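# Clamp the sandpaper strip's loose end onto the sander

## Task

Take the loose end of the sandpaper strip and fit it onto the hand sander by sliding it beneath the sander's clamp. It counts as done only when the paper sits straight and flat against the sander base, tight on every side, and stays that way once the robot lets go.

## Robot and tools

Robot: two six-joint arms, left_arm and right_arm, each ending in a five-finger hand. The left hand is the mirror of the right. Base positions in the scene frame: left_arm near (+0.024, +0.426, 0) m and right_arm near (+0.052, -0.361, 0) m, each turned very slightly about z.

Scene frame: origin on the table surface halfway between the nominal bases, +z up, +x out over the table, left_arm toward +y. Image left and right do not match arm names. Reported end_effector_position (m), end_effector_quat_wxyz and velocities (m/s, rad/s) use this frame, and may be a few cm off, more at long reach.

Hand point: a spot fixed to each palm, about 0.15 m from the wrist flange. Its +z runs along the straight fingers, +y leaves the palm, +x crosses the palm away from the thumb on the right hand but toward the thumb on the left hand. Straight fingertips lie about 0.06-0.07 m beyond the point along +z and 0.06 m behind it along -y. A bracket on the little-finger side of the wrist can strike objects, and with fingers level the wrist can hang lower than the hand and hit the table first.

The 28-number row, all values from -1 to 1, always containing both arms: left dx, dy, dz, rx, ry, rz; left little, ring, middle, index, thumb_bend, thumb_turn; left force_limit, speed; then the same fourteen for the right arm. The six pose values are an offset, not a pose: they are measured along the axes of that arm's current Hand target (the hand's own axes), starting from the Hand target at the start of the action or move. 1.0 equals 0.6 m of travel or 180 degrees of turn; rx, ry, rz form one rotation vector. Sending six zeros re-commands the current Hand target; resending a nonzero offset moves further. Rotation commands are clipped to 32 degrees from the measured orientation each step.

Hand values are absolute targets, not offsets: for each finger and thumb_bend +1 is straight and -1 fully curled; thumb_turn +1 puts the thumb beside the palm, -1 in front of it. force_limit runs from about 0 N at -1 to 10 N at +1 (15 N on the two thumb motors). speed scales from nearly zero at -1 up to full speed at +0.48 and above. There is no 'no change' value: to keep a hand as it was, repeat the last eight hand numbers you sent to it; if you have sent none yet this scene, use its hand_measured six plus hand_force_limit and hand_speed. A grip with the thumb turned in front closes on items roughly 0.035-0.065 m thick, or a handle down to 0.025 m. For a gentle grip close slowly (speed -0.94 or lower). To squeeze harder, raise force_limit and send a target more closed than hand_measured.

Tools:
- execute_actions(actions, cameras): actions is a list of actions, each a table of up to 15 rows of 28 numbers, one row per 1/30 s; a short table repeats its last row to fill 15 steps. Every row counts from the action's starting Hand target. An empty list returns camera images.
- move(target, speed, blend, stop_force, zero, blocking, cameras): straight-line path of each hand point to one 28-number row, or a list of up to 15 rows all measured from the same starting Hand targets. speed in m/s (0.002 to 3.6, default 0.25), one value or one per target. blend in m rounds corners in a list. stop_force in N (3 to 120) ends an arm's path when its wrist sensor feels that much push; unreliable when the hand turns. Leave it out when backing off a contact. zero (only with stop_force) re-zeros before the move. blocking=false returns early but cannot be combined with stop_force. Moves do not avoid obstacles or the other arm; keep paths away from an arm's own base.
- wait(seconds 0-10), stop(), zoom_image(camera, region [x0,y0,x1,y1] pixels, max 504 each side), show_instructions(), zero_wrist_force(arm), finished_scene(scene 1 or 2).
Cameras: cam_high, cam_low, cam_end_a, cam_end_b, cam_far, cam_left_wrist, cam_right_wrist, each 672x504.

Results: Hand target (the last commanded pose, base for the next offsets), end_effector pose and velocities, joint positions and torques, Wrist force/torque along the hand axes (plus the peak since last shown), and hand_measured, hand_stopped_by (moving, target, force, stalled, fault), hand_load_n in the motor order. A move adds a 'move:' line: done, off_target, moving, held or fault, and limits such as paced or held. The hand often rests short of its Hand target; the next command asks for it again, or send the gap as an offset.

Avoid: things falling or being left off the table, dropping or releasing moving parts, fast impacts, pressing stiffly past a firm contact, arm-to-arm contact (including gripping the other hand's fingers), and overloading fingers. Contact torque over joint limits (130 N m for the big joints, 24.3 N m for wrists) or about 150 N of outside force halts that arm for 10 s. Long stretched holds heat motors; 85 °C brakes the arm for 30-60 s. Finish each scene with finished_scene.

Each tool is called as name(argument=value, ...) on one line, values as JSON.

Reference images:

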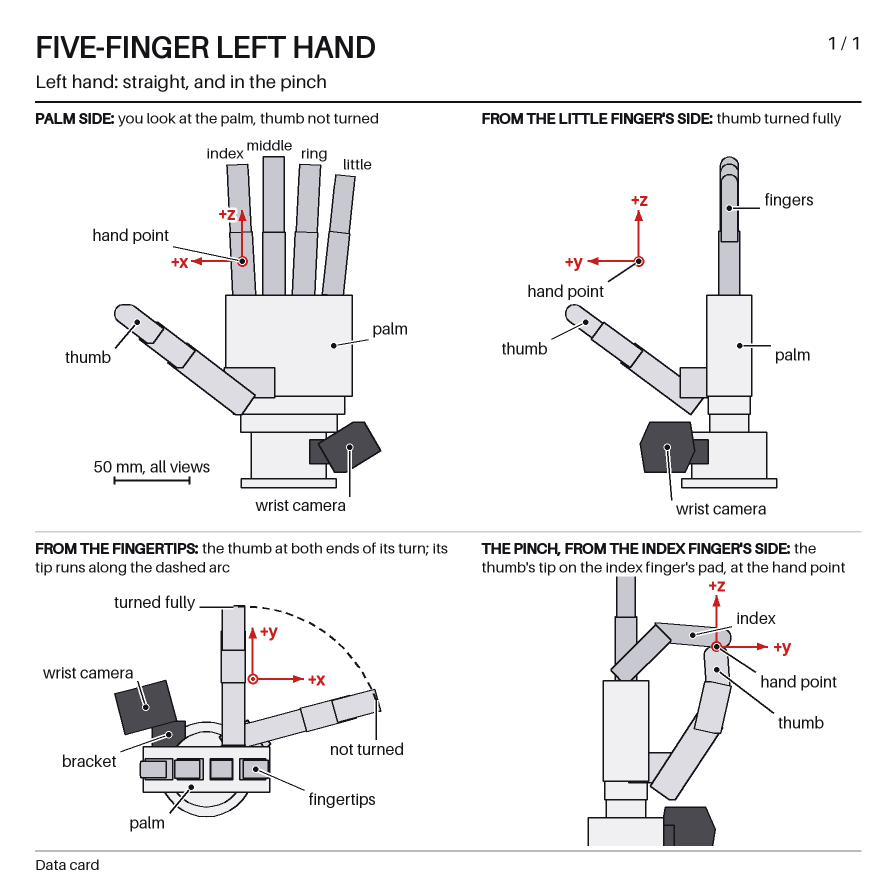

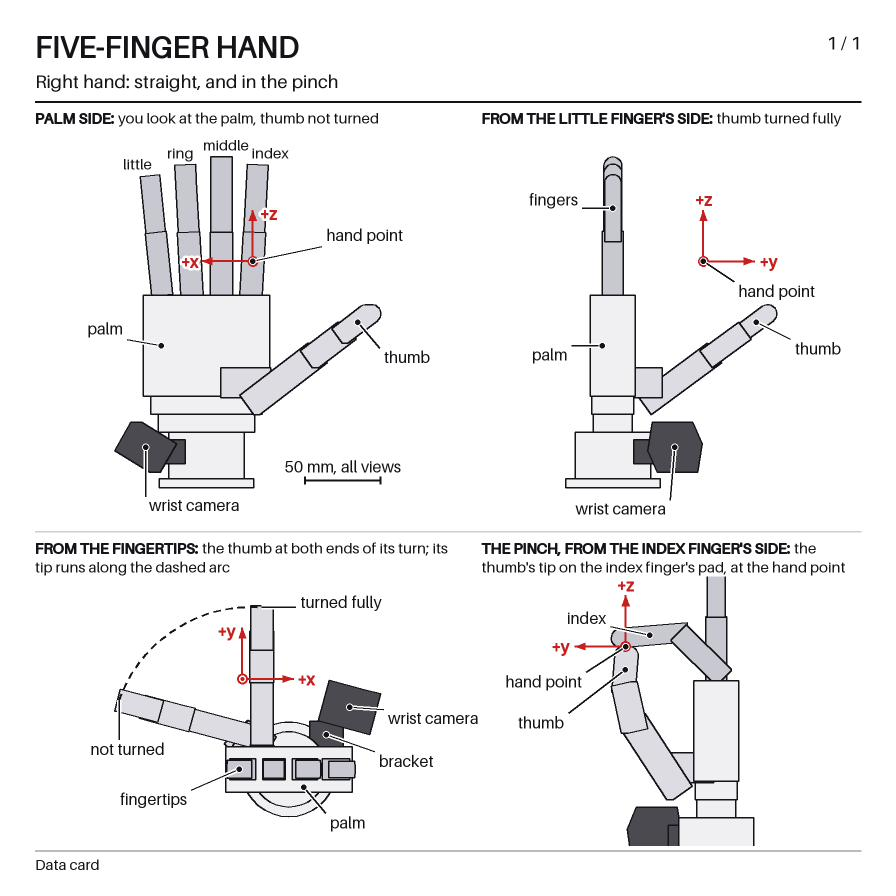

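## Session

execute_actions(actions=[])

Scene clock: 0.00 s.
left_arm: end_effector_position=(+0.3280, -0.1145, +0.1990) hand_measured=(+1.000, +1.000, +1.000, +1.000, +1.000, +1.000) hand_load_n=(+0.0, +0.0, +0.0, +0.0, +0.0, +0.0) hand_stopped_by=(target, target, target, target, target, target) hand_force_limit=0.00 hand_speed=-0.80 end_effector_quat_wxyz=(+0.432, +0.814, +0.365, -0.133) | right_arm: end_effector_position=(+0.2495, -0.7226, +0.2281) hand_measured=(+1.000, +1.000, +1.000, +1.000, +1.000, +1.000) hand_load_n=(+0.0, +0.0, +0.0, +0.0, +0.0, +0.0) hand_stopped_by=(target, target, target, target, target, target) hand_force_limit=0.00 hand_speed=-0.80 end_effector_quat_wxyz=(-0.039, -0.236, +0.965, +0.104)
Joint positions: left_arm=[2.47 -1.802 -1.816 2.81 -0.959 -0.18] | right_arm=[-1.405 -1.019 1.236 1.557 1.658 -3.419]
Joint velocities: within noise
Joint torques (N m): no reading
Wrist force (N): no reading
Wrist torque (N m): no reading
Wrist force, peak (N): no reading
Hand target: left_arm +0.3280, -0.1145, +0.1990; +0.432, +0.814, +0.365, -0.133 | right_arm +0.2495, -0.7226, +0.2281; -0.039, -0.236, +0.965, +0.104

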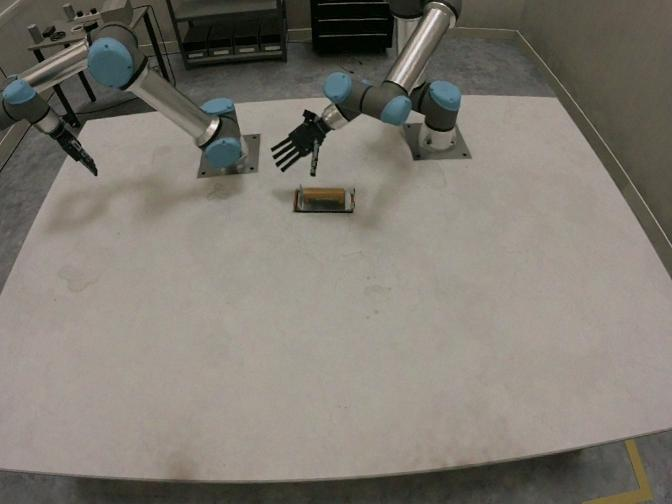

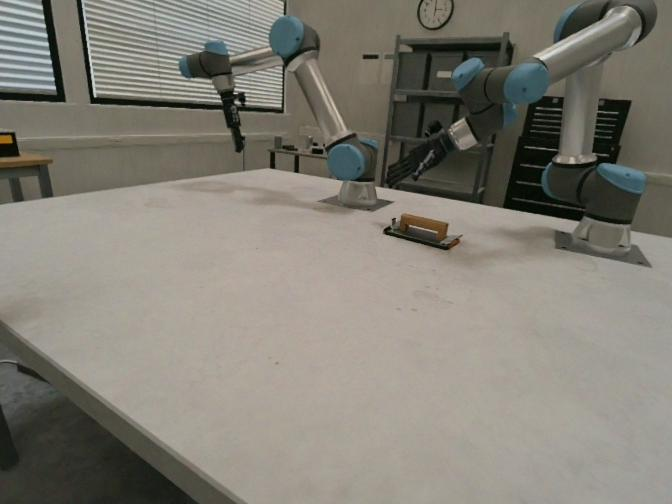

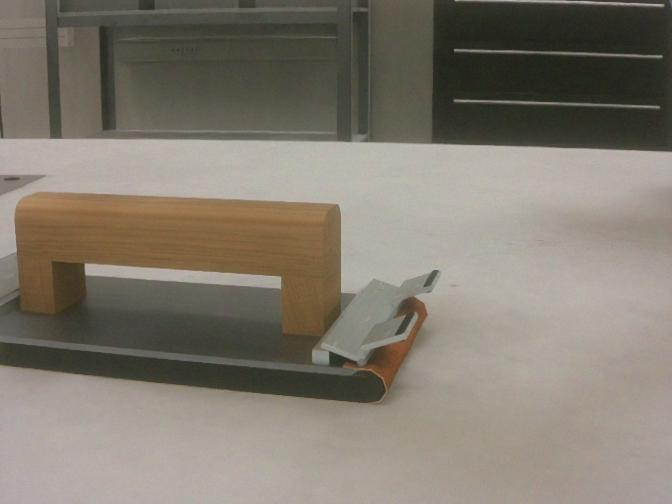

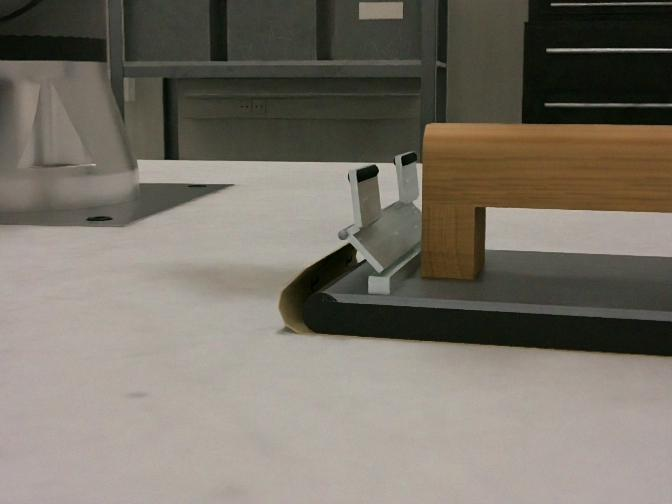

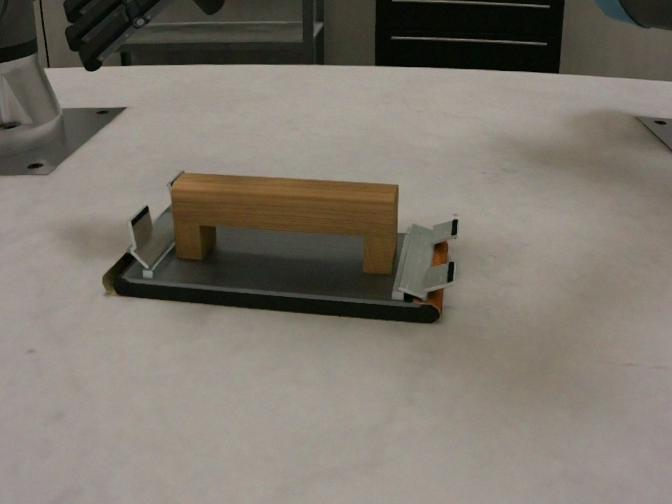

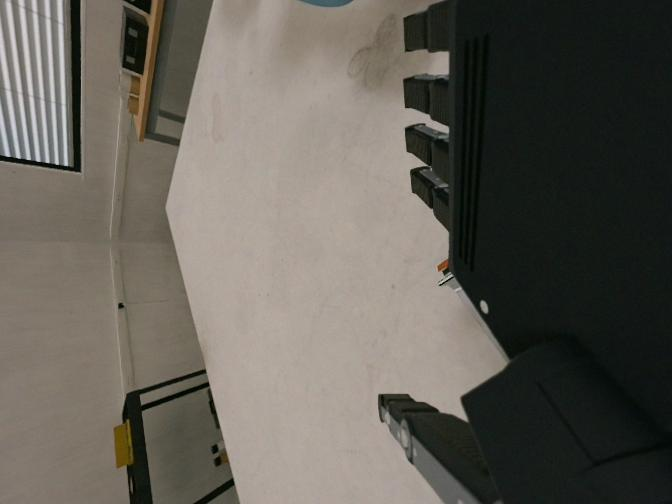

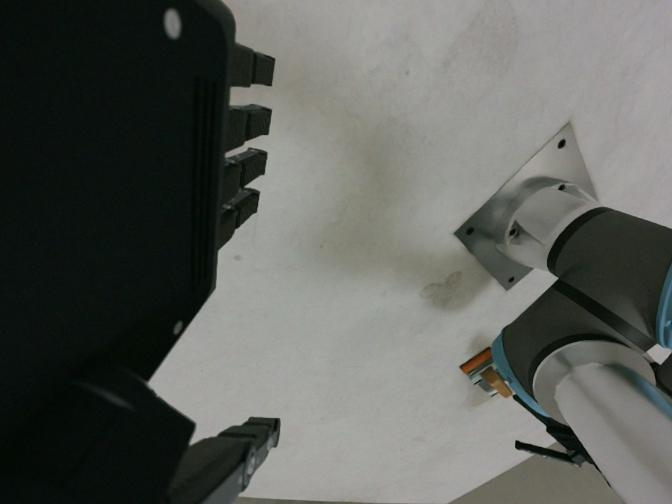

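zoom_image(camera="cam_high", region=[250, 150, 410, 270])

zoom_image(camera="cam_end_a", region=[250, 230, 470, 430])

zoom_image(camera="cam_end_b", region=[250, 120, 500, 370])

zoom_image(camera="cam_far", region=[90, 150, 480, 340])

zoom_image(camera="cam_low", region=[370, 200, 480, 260])

Scaled by 3.150 from the camera's 672x504 image, which has a finer 960x720 frame.

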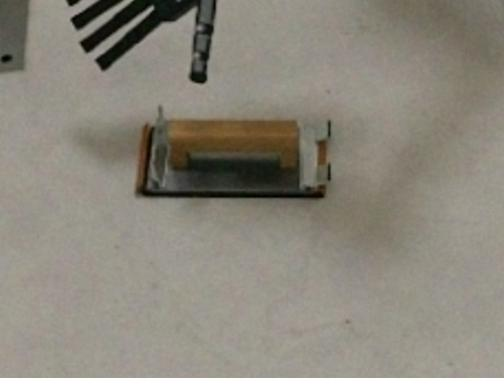

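Scaled by 2.291 from the camera's 672x504 image, which has a finer 960x720 frame.

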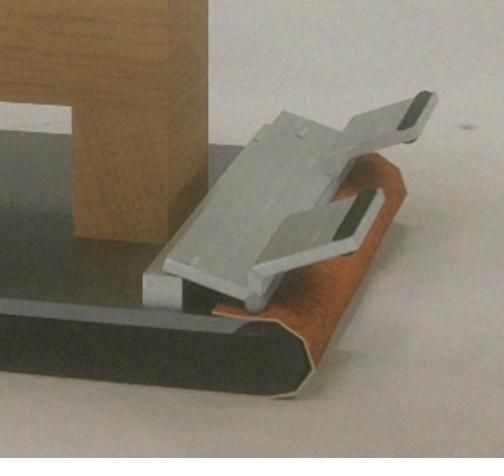

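Scaled by 2.016 from the camera's 672x504 image, which has a finer 960x720 frame.

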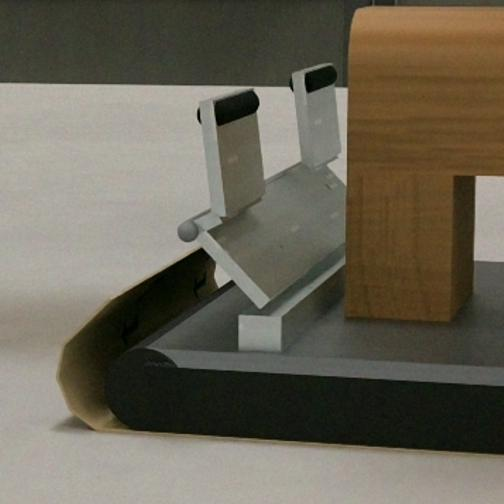

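Scaled by 1.292 from the camera's 672x504 image, which has a finer 960x720 frame.

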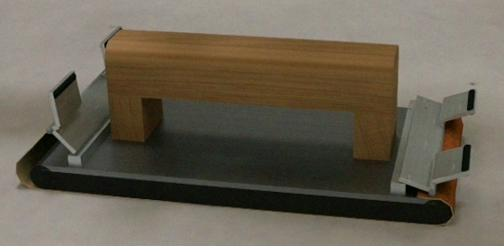

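Scaled by 4.582 from the camera's 672x504 image, which has a finer 960x720 frame.

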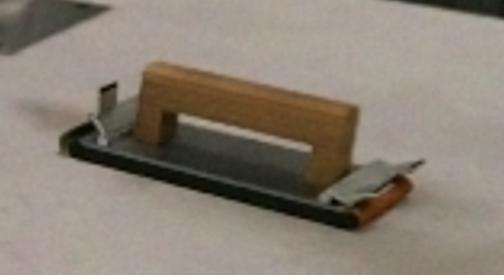

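zoom_image(camera="cam_end_b", region=[270, 200, 410, 345])

zoom_image(camera="cam_far", region=[90, 190, 220, 310])

zoom_image(camera="cam_high", region=[285, 175, 365, 225])

zoom_image(camera="cam_end_a", region=[300, 260, 450, 410])

Scaled by 3.476 from the camera's 672x504 image, which has a finer 960x720 frame.

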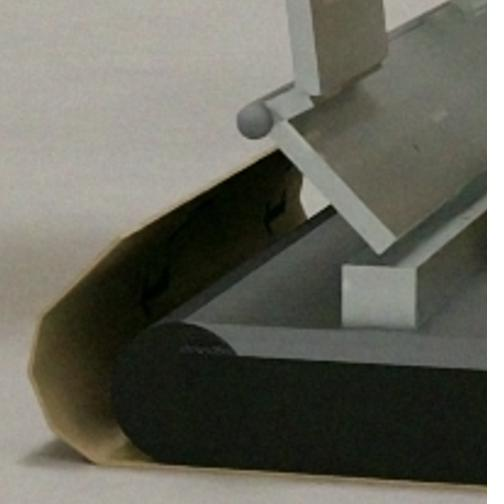

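Scaled by 3.877 from the camera's 672x504 image, which has a finer 960x720 frame.

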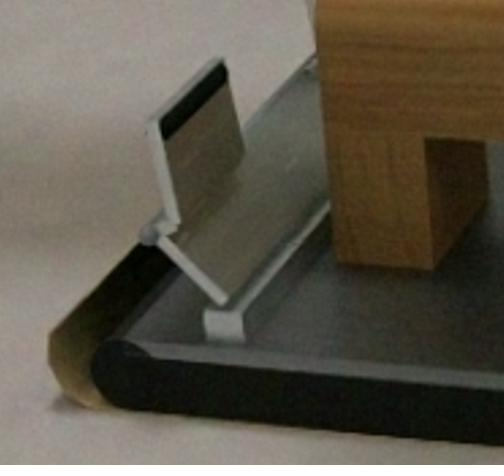

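Scaled by 6.300 from the camera's 672x504 image, which has a finer 960x720 frame.

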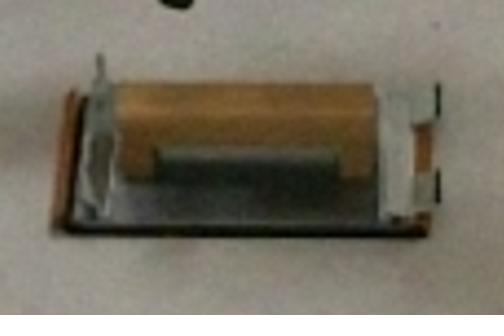

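Scaled by 3.360 from the camera's 672x504 image, which has a finer 960x720 frame.

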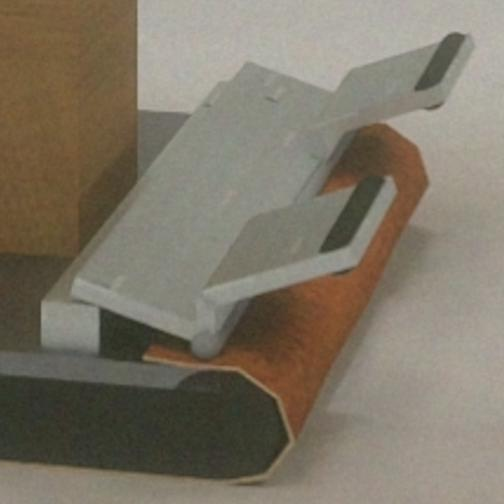

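move(target=[0.0167,0.0463,-0.249,0.188,0.0447,0.254,-1,-1,-1,1,1,1,0,0.3, 0,0,0,0,0,0,1,-1,-1,-1,1,1,0,0.3], cameras=["all"])

Scene clock: 27.53 s.
left_arm: end_effector_position=(+0.3400, -0.0003, +0.2989) hand_measured=(-1.000, -1.000, -1.000, +1.000, +1.000, +1.000) hand_load_n=(+0.0, +0.0, +0.0, +0.0, +0.0, +0.0) hand_stopped_by=(target, target, target, target, target, target) hand_force_limit=0.00 hand_speed=0.30 end_effector_quat_wxyz=(+0.174, +0.985, +0.001, +0.000) | right_arm: end_effector_position=(+0.2495, -0.7226, +0.2281) hand_measured=(+1.000, -1.000, -1.000, -1.000, +1.000, +1.000) hand_load_n=(+0.0, +0.0, +0.5, +0.0, +0.0, +0.0) hand_stopped_by=(target, target, target, target, target, target) hand_force_limit=0.00 hand_speed=0.30 end_effector_quat_wxyz=(-0.039, -0.236, +0.965, +0.104)
Joint positions: left_arm=[2.68 -1.782 -1.485 1.852 -1.255 1.099] | right_arm=[-1.405 -1.019 1.236 1.557 1.658 -3.419]
Joint torques (N m): left_arm=[8.67 20.78 23.67 -4.12 -1.43 1.88] | right_arm=[-1.37 -40.59 -16.63 2.85 0.53 -0.34]
Wrist force (N): left_arm=[-0.2 0.4 0.5] | right_arm=[0.0 -0.2 -0.2]
Wrist torque (N m): left_arm=[0.02 -0.04 -0.21] | right_arm=[-0.01 0.00 -0.01]
Wrist force, peak (N): left_arm=[0.4 0.0 0.9] | right_arm=[-0.1 -0.2 -0.4]
Hand target: left_arm +0.3400, -0.0002, +0.2990; +0.174, +0.985, +0.001, +0.000 | right_arm +0.2495, -0.7226, +0.2281; -0.039, -0.236, +0.965, +0.104
Off the commanded pose: left_arm 0.000 m, 0 deg | right_arm 0.000 m, 0 deg.
move: done

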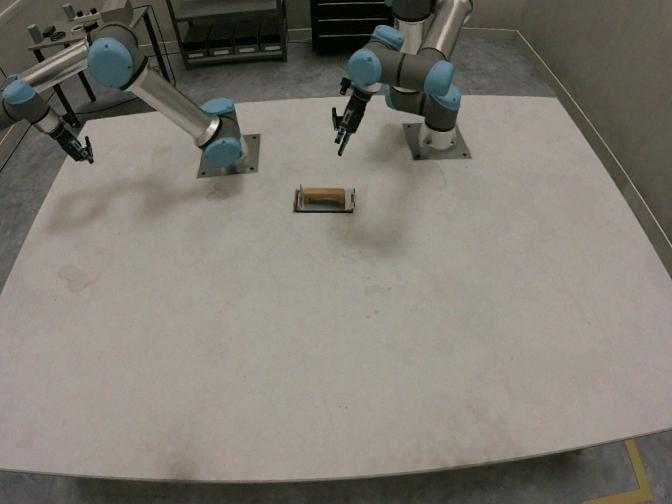

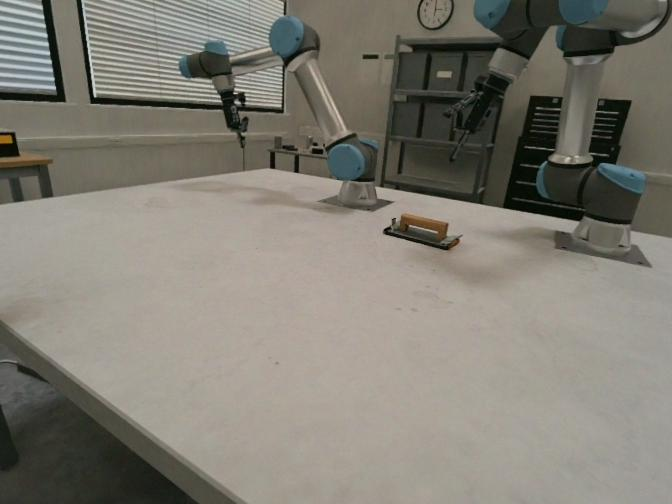

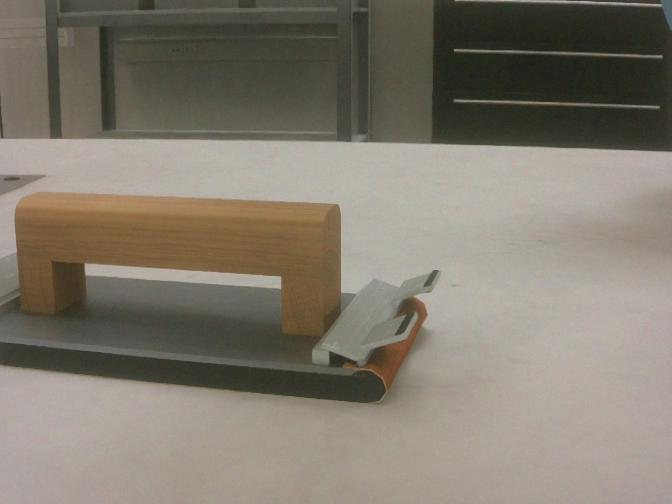

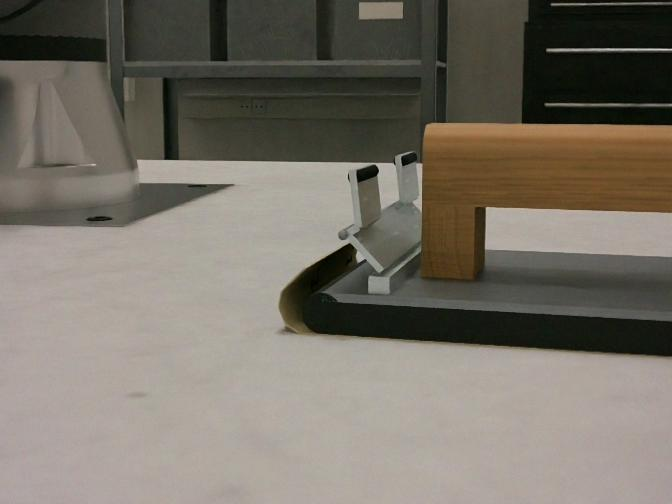

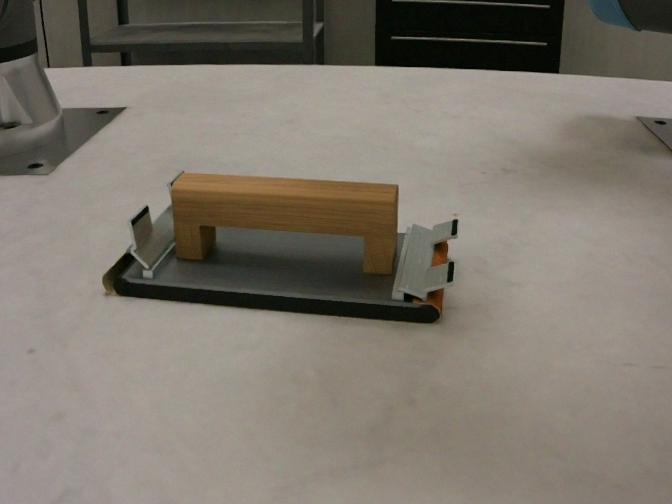

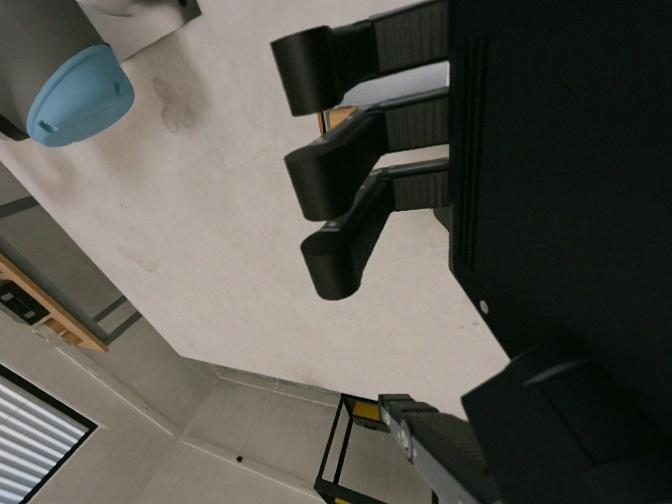

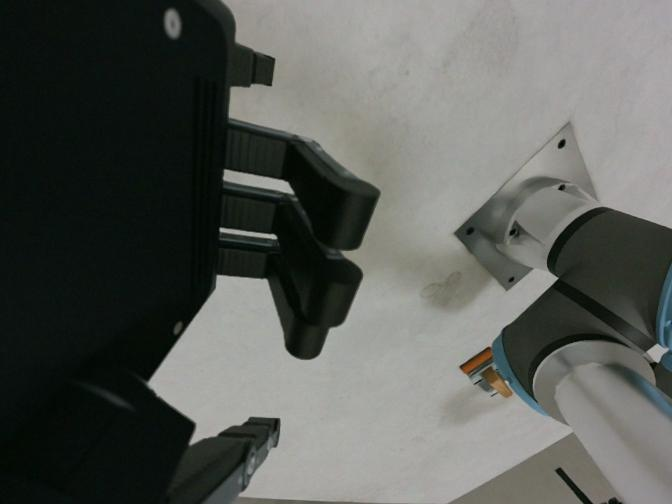

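move(target=[[0,0,0,0,0,0,-1,-1,-1,1,1,1,0,0.3, -0.299,0.270,0.087,-0.0467,0.0383,0.569,1,-1,-1,-1,1,1,0,0.3],[0,0,0,0,0,0,-1,-1,-1,1,1,1,0,0.3, -0.351,0.647,0.296,0.0698,-0.0575,-0.850,1,-1,-1,-1,1,1,0,0.3]], blend=[0.05,0], speed=0.6, cameras=["all"])

Scene clock: 35.07 s.
left_arm: end_effector_position=(+0.3400, -0.0002, +0.2990) hand_measured=(-1.000, -1.000, -1.000, +1.000, +1.000, +1.000) hand_load_n=(+0.0, +0.0, +0.0, +0.0, +0.5, +0.0) hand_stopped_by=(target, target, target, target, target, target) hand_force_limit=0.00 hand_speed=0.30 end_effector_quat_wxyz=(+0.174, +0.985, +0.001, +0.000) | right_arm: end_effector_position=(+0.2659, -0.3250, +0.1570) hand_measured=(+1.000, -1.000, -1.000, -1.000, +1.000, +1.000) hand_load_n=(+0.0, +0.0, +0.0, +0.0, +0.0, +0.0) hand_stopped_by=(target, target, target, target, target, target) hand_force_limit=0.00 hand_speed=0.30 end_effector_quat_wxyz=(-0.211, +0.928, +0.297, +0.074)
Joint positions: left_arm=[2.68 -1.782 -1.485 1.852 -1.255 1.1] | right_arm=[-0.815 -1.794 2.321 1.365 1.249 0.111]
Joint torques (N m): left_arm=[10.31 20.96 23.05 -3.86 -1.29 1.22] | right_arm=[-9.54 -16.33 -7.48 5.22 -2.82 -2.3]
Wrist force (N): left_arm=[0.1 0.2 0.6] | right_arm=[0.2 0.1 -0.4]
Wrist torque (N m): left_arm=[-0.01 -0.07 -0.19] | right_arm=[0.10 -0.08 0.15]
Wrist force, peak (N): left_arm=[-0.3 0.5 0.8] | right_arm=[1.4 -2.0 1.5]
Hand target: left_arm +0.3400, -0.0002, +0.2990; +0.174, +0.985, +0.001, +0.000 | right_arm +0.2660, -0.3250, +0.1570; -0.211, +0.928, +0.297, +0.075 (not the last commanded pose)
Off the commanded pose: left_arm 0.000 m, 0 deg | right_arm 0.077 m, 36 deg.
move: held (right_arm; a check stopped the path); path passed 1 of 2 targets; limits=held
pose unreachable (right arm): on one or more control steps of this call, first in action 0 (counted from 0), this arm could not follow its commanded pose, so it was not sent that pose on those steps. It may still have moved: this result reports where it is.
cause: moving toward the commanded pose would bring two parts of the arm too close to each other (joints 3 (elbow) to 6 (wrist 3) lie between them).

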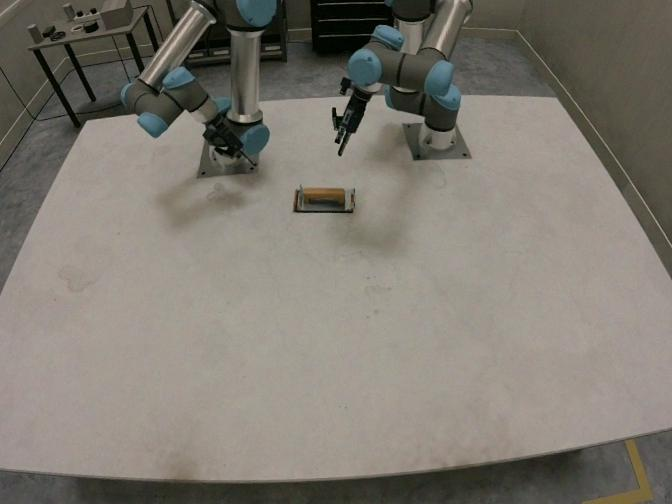

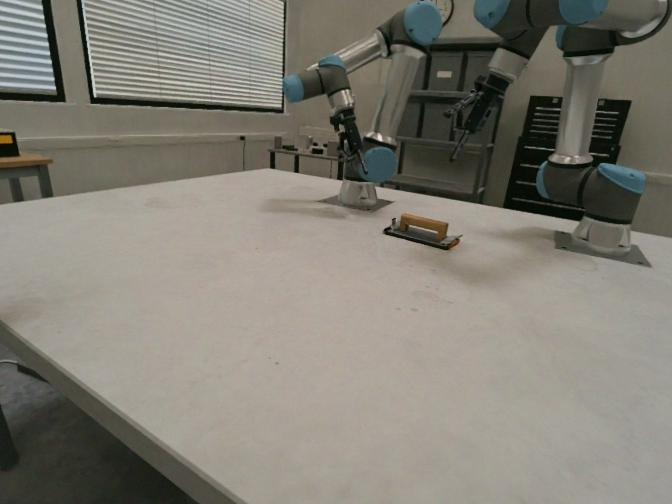

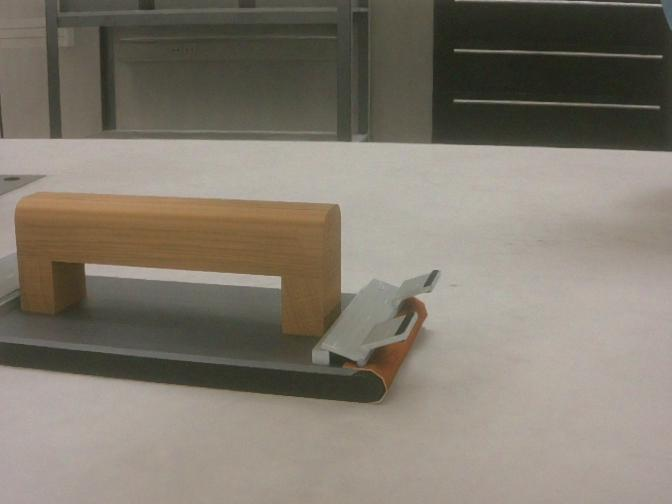

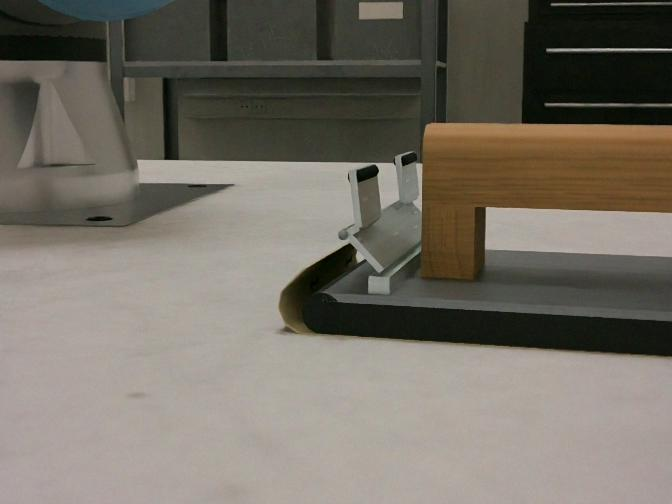

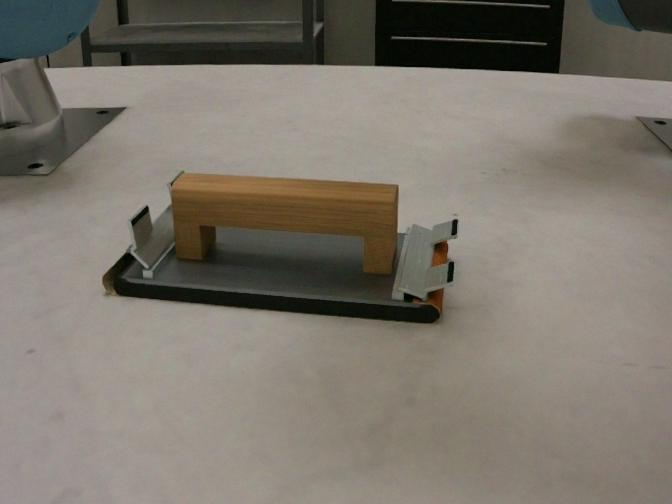

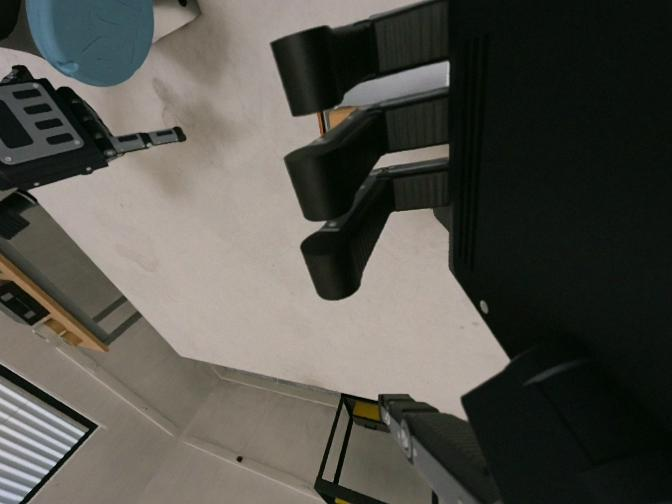

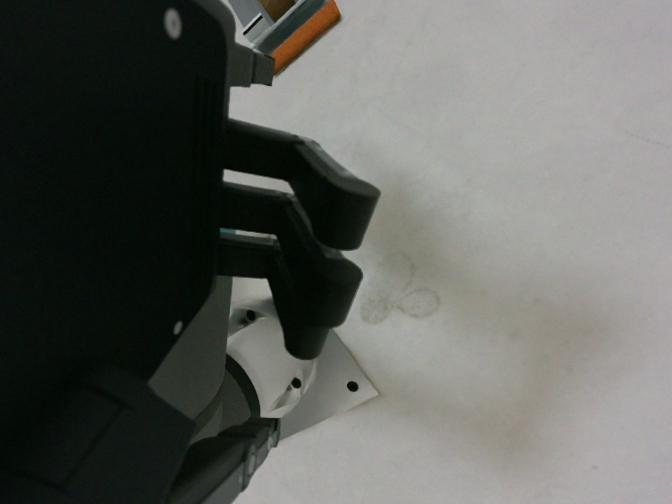

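move(target=[0,0,0,0,0,0,-1,-1,-1,1,1,1,0,0.3, 0.1785,0.0053,0.1355,0.0232,-0.0834,0.0212,-1,-1,-1,1,1,1,0,0.3], speed=0.3, cameras=["cam_high","cam_end_b","cam_far","cam_right_wrist","cam_left_wrist"])

Scene clock: 39.87 s.
left_arm: end_effector_position=(+0.3400, -0.0002, +0.2990) hand_measured=(-1.000, -1.000, -1.000, +1.000, +1.000, +1.000) hand_load_n=(+0.0, +0.0, +0.0, +0.0, +0.0, +0.0) hand_stopped_by=(target, target, target, target, target, target) hand_force_limit=0.00 hand_speed=0.30 end_effector_quat_wxyz=(+0.174, +0.985, +0.001, +0.000) | right_arm: end_effector_position=(+0.3558, -0.2362, +0.1110) hand_measured=(-1.000, -1.000, -1.000, +1.000, +1.000, +1.000) hand_load_n=(+0.0, +0.0, +0.0, +0.0, +0.0, +0.0) hand_stopped_by=(target, target, target, target, target, target) hand_force_limit=0.00 hand_speed=0.30 end_effector_quat_wxyz=(-0.206, +0.931, +0.294, -0.065)
Joint positions: left_arm=[2.68 -1.782 -1.485 1.852 -1.255 1.1] | right_arm=[-0.119 -1.266 1.903 1.226 1.243 0.819]
Joint torques (N m): left_arm=[9.16 20.96 22.31 -3.9 -1.32 1.56] | right_arm=[8.42 -18.31 -21.64 5.39 2.24 1.79]
Wrist force (N): left_arm=[0.1 0.1 0.5] | right_arm=[0.4 0.3 -0.3]
Wrist torque (N m): left_arm=[-0.01 -0.08 -0.19] | right_arm=[0.17 -0.15 -0.02]
Wrist force, peak (N): left_arm=[-0.4 0.3 0.8] | right_arm=[1.3 0.5 -0.3]
Hand target: left_arm +0.3400, -0.0002, +0.2990; +0.174, +0.985, +0.001, +0.000 | right_arm +0.3559, -0.2362, +0.1110; -0.206, +0.931, +0.294, -0.065
Off the commanded pose: left_arm 0.000 m, 0 deg | right_arm 0.000 m, 0 deg.
move: done
Images, in order (width x height): cam_high 672x504, cam_end_b 672x504, cam_far 672x504, cam_left_wrist 672x504, cam_right_wrist 672x504.

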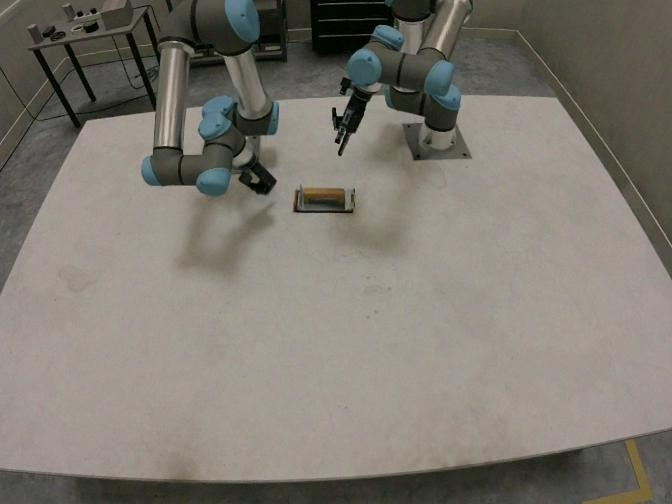

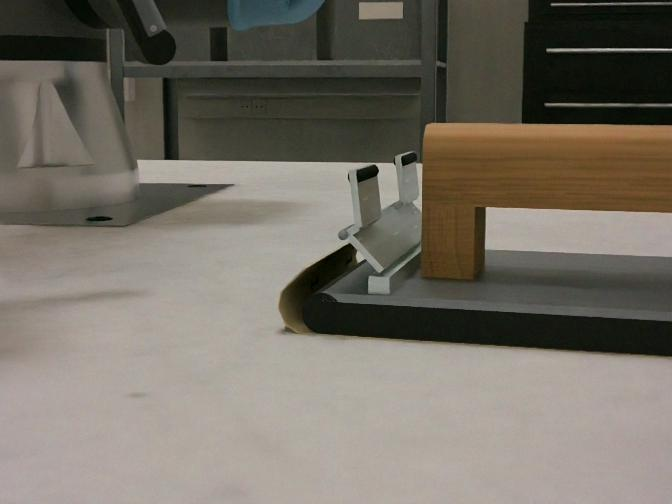

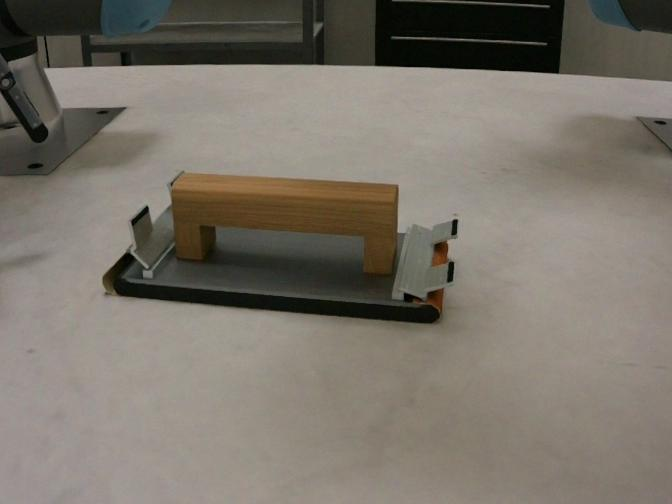

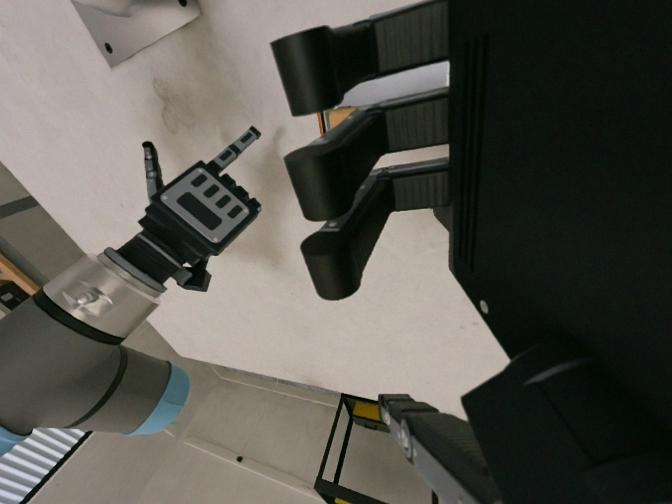

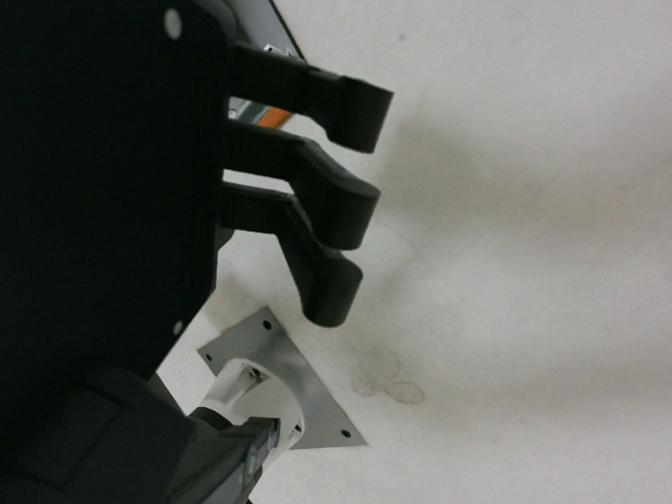

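move(target=[0,0,0,0,0,0,-1,-1,-1,1,1,1,0,0.3, 0.0191,0.0035,0.0719,0,0,0,-1,-1,-1,1,1,1,0,0.3], speed=0.15, cameras=["cam_high","cam_end_b","cam_far","cam_right_wrist"])

zoom_image(camera="cam_high", region=[230, 150, 390, 250])

Scene clock: 42.00 s.
left_arm: end_effector_position=(+0.3400, -0.0002, +0.2990) hand_measured=(-1.000, -1.000, -1.000, +1.000, +1.000, +1.000) hand_load_n=(+0.0, +0.5, +0.0, +0.0, +0.0, +0.0) hand_stopped_by=(target, target, target, target, target, target) hand_force_limit=0.00 hand_speed=0.30 end_effector_quat_wxyz=(+0.174, +0.985, +0.001, +0.000) | right_arm: end_effector_position=(+0.3559, -0.2163, +0.0711) hand_measured=(-1.000, -1.000, -1.000, +1.000, +1.000, +1.000) hand_load_n=(+0.0, +0.0, +0.0, +0.0, +0.0, +0.0) hand_stopped_by=(target, target, target, target, target, target) hand_force_limit=0.00 hand_speed=0.30 end_effector_quat_wxyz=(-0.206, +0.931, +0.294, -0.065)
Joint positions: left_arm=[2.68 -1.782 -1.485 1.852 -1.255 1.1] | right_arm=[-0.062 -1.192 1.92 1.116 1.227 0.877]
Joint torques (N m): left_arm=[9.44 21.08 20.89 -4.14 -1.11 1.58] | right_arm=[7.82 -18.37 -4.32 0.93 -2.79 1.92]
Wrist force (N): left_arm=[-0.3 0.5 0.6] | right_arm=[0.6 -0.1 -0.4]
Wrist torque (N m): left_arm=[0.04 -0.02 -0.22] | right_arm=[0.10 -0.17 -0.08]
Wrist force, peak (N): left_arm=[-0.2 0.6 0.8] | right_arm=[0.6 -0.3 -0.7]
Hand target: left_arm +0.3400, -0.0002, +0.2990; +0.174, +0.985, +0.001, +0.000 | right_arm +0.3559, -0.2163, +0.0710; -0.206, +0.931, +0.294, -0.065
Off the commanded pose: left_arm 0.000 m, 0 deg | right_arm 0.000 m, 0 deg.
move: done
Images, in order (width x height): cam_high 672x504, cam_end_b 672x504, cam_far 672x504, cam_right_wrist 672x504.

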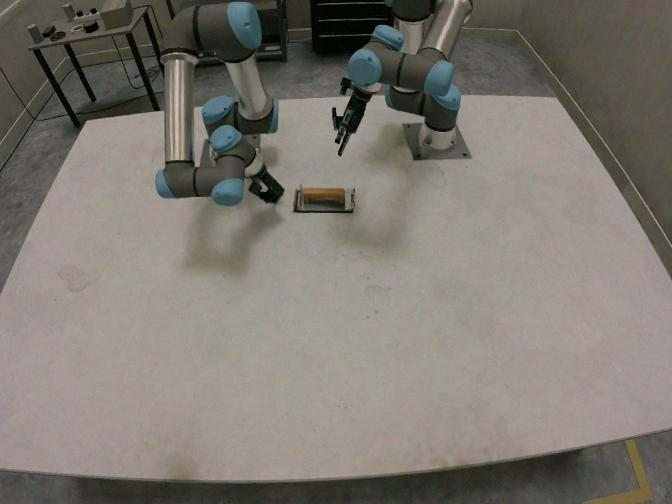

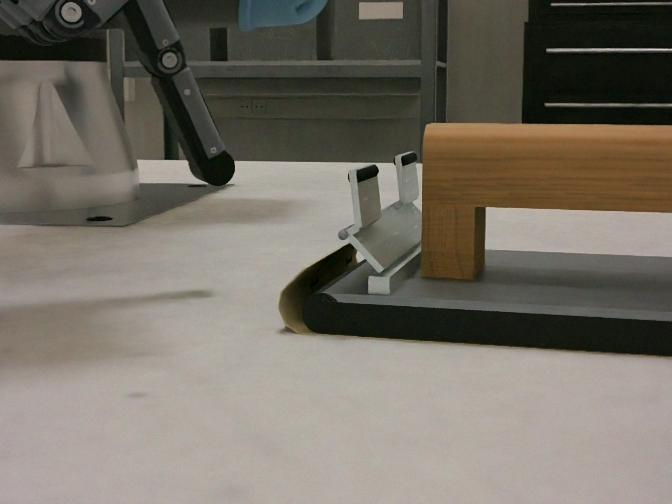

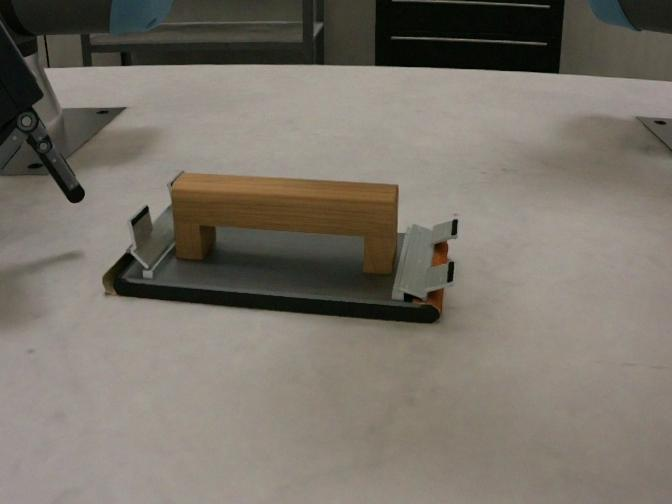

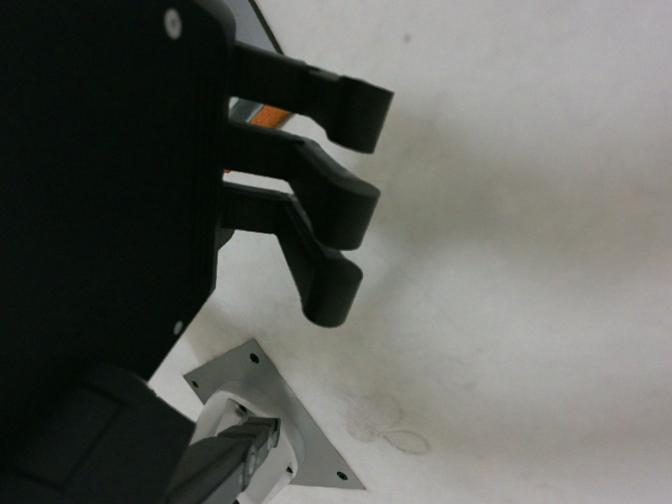

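Scaled by 3.150 from the camera's 672x504 image, which has a finer 960x720 frame.

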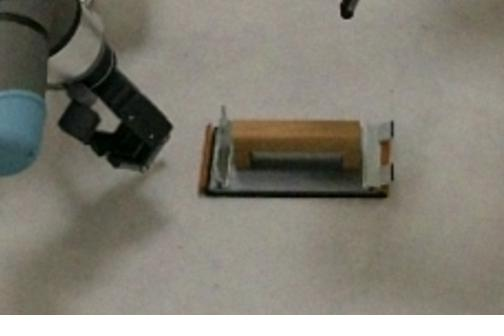

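zoom_image(camera="cam_high", region=[245, 165, 325, 225])

zoom_image(camera="cam_far", region=[0, 100, 240, 320])

zoom_image(camera="cam_right_wrist", region=[200, 0, 420, 220])

Scaled by 6.300 from the camera's 672x504 image, which has a finer 960x720 frame.

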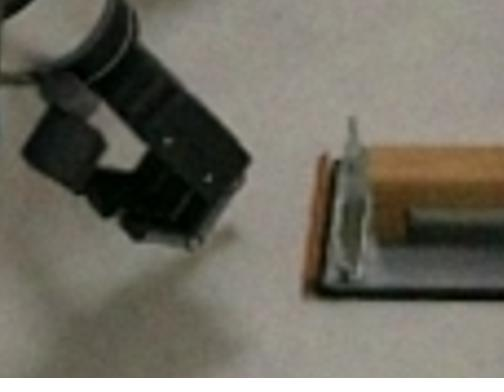

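Scaled by 2.100 from the camera's 672x504 image, which has a finer 960x720 frame.

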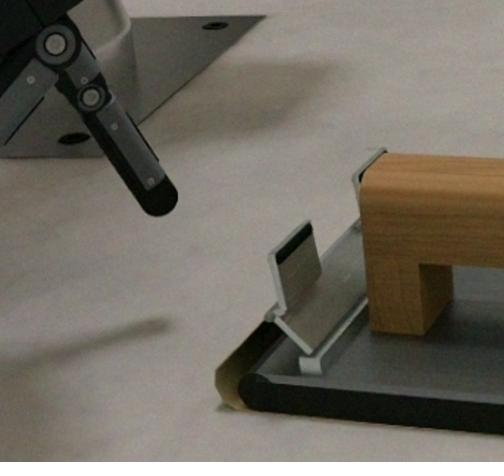

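Scaled by 2.291 from the camera's 672x504 image, which has a finer 960x720 frame.

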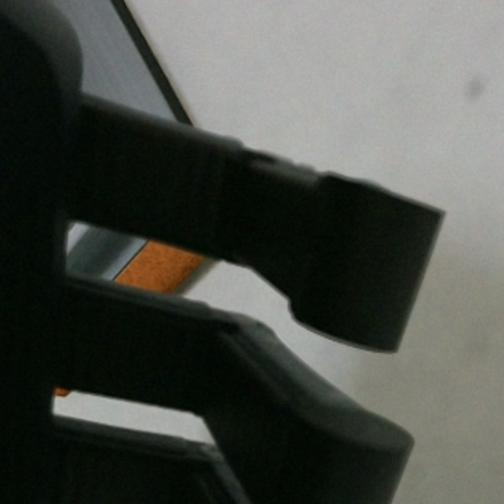

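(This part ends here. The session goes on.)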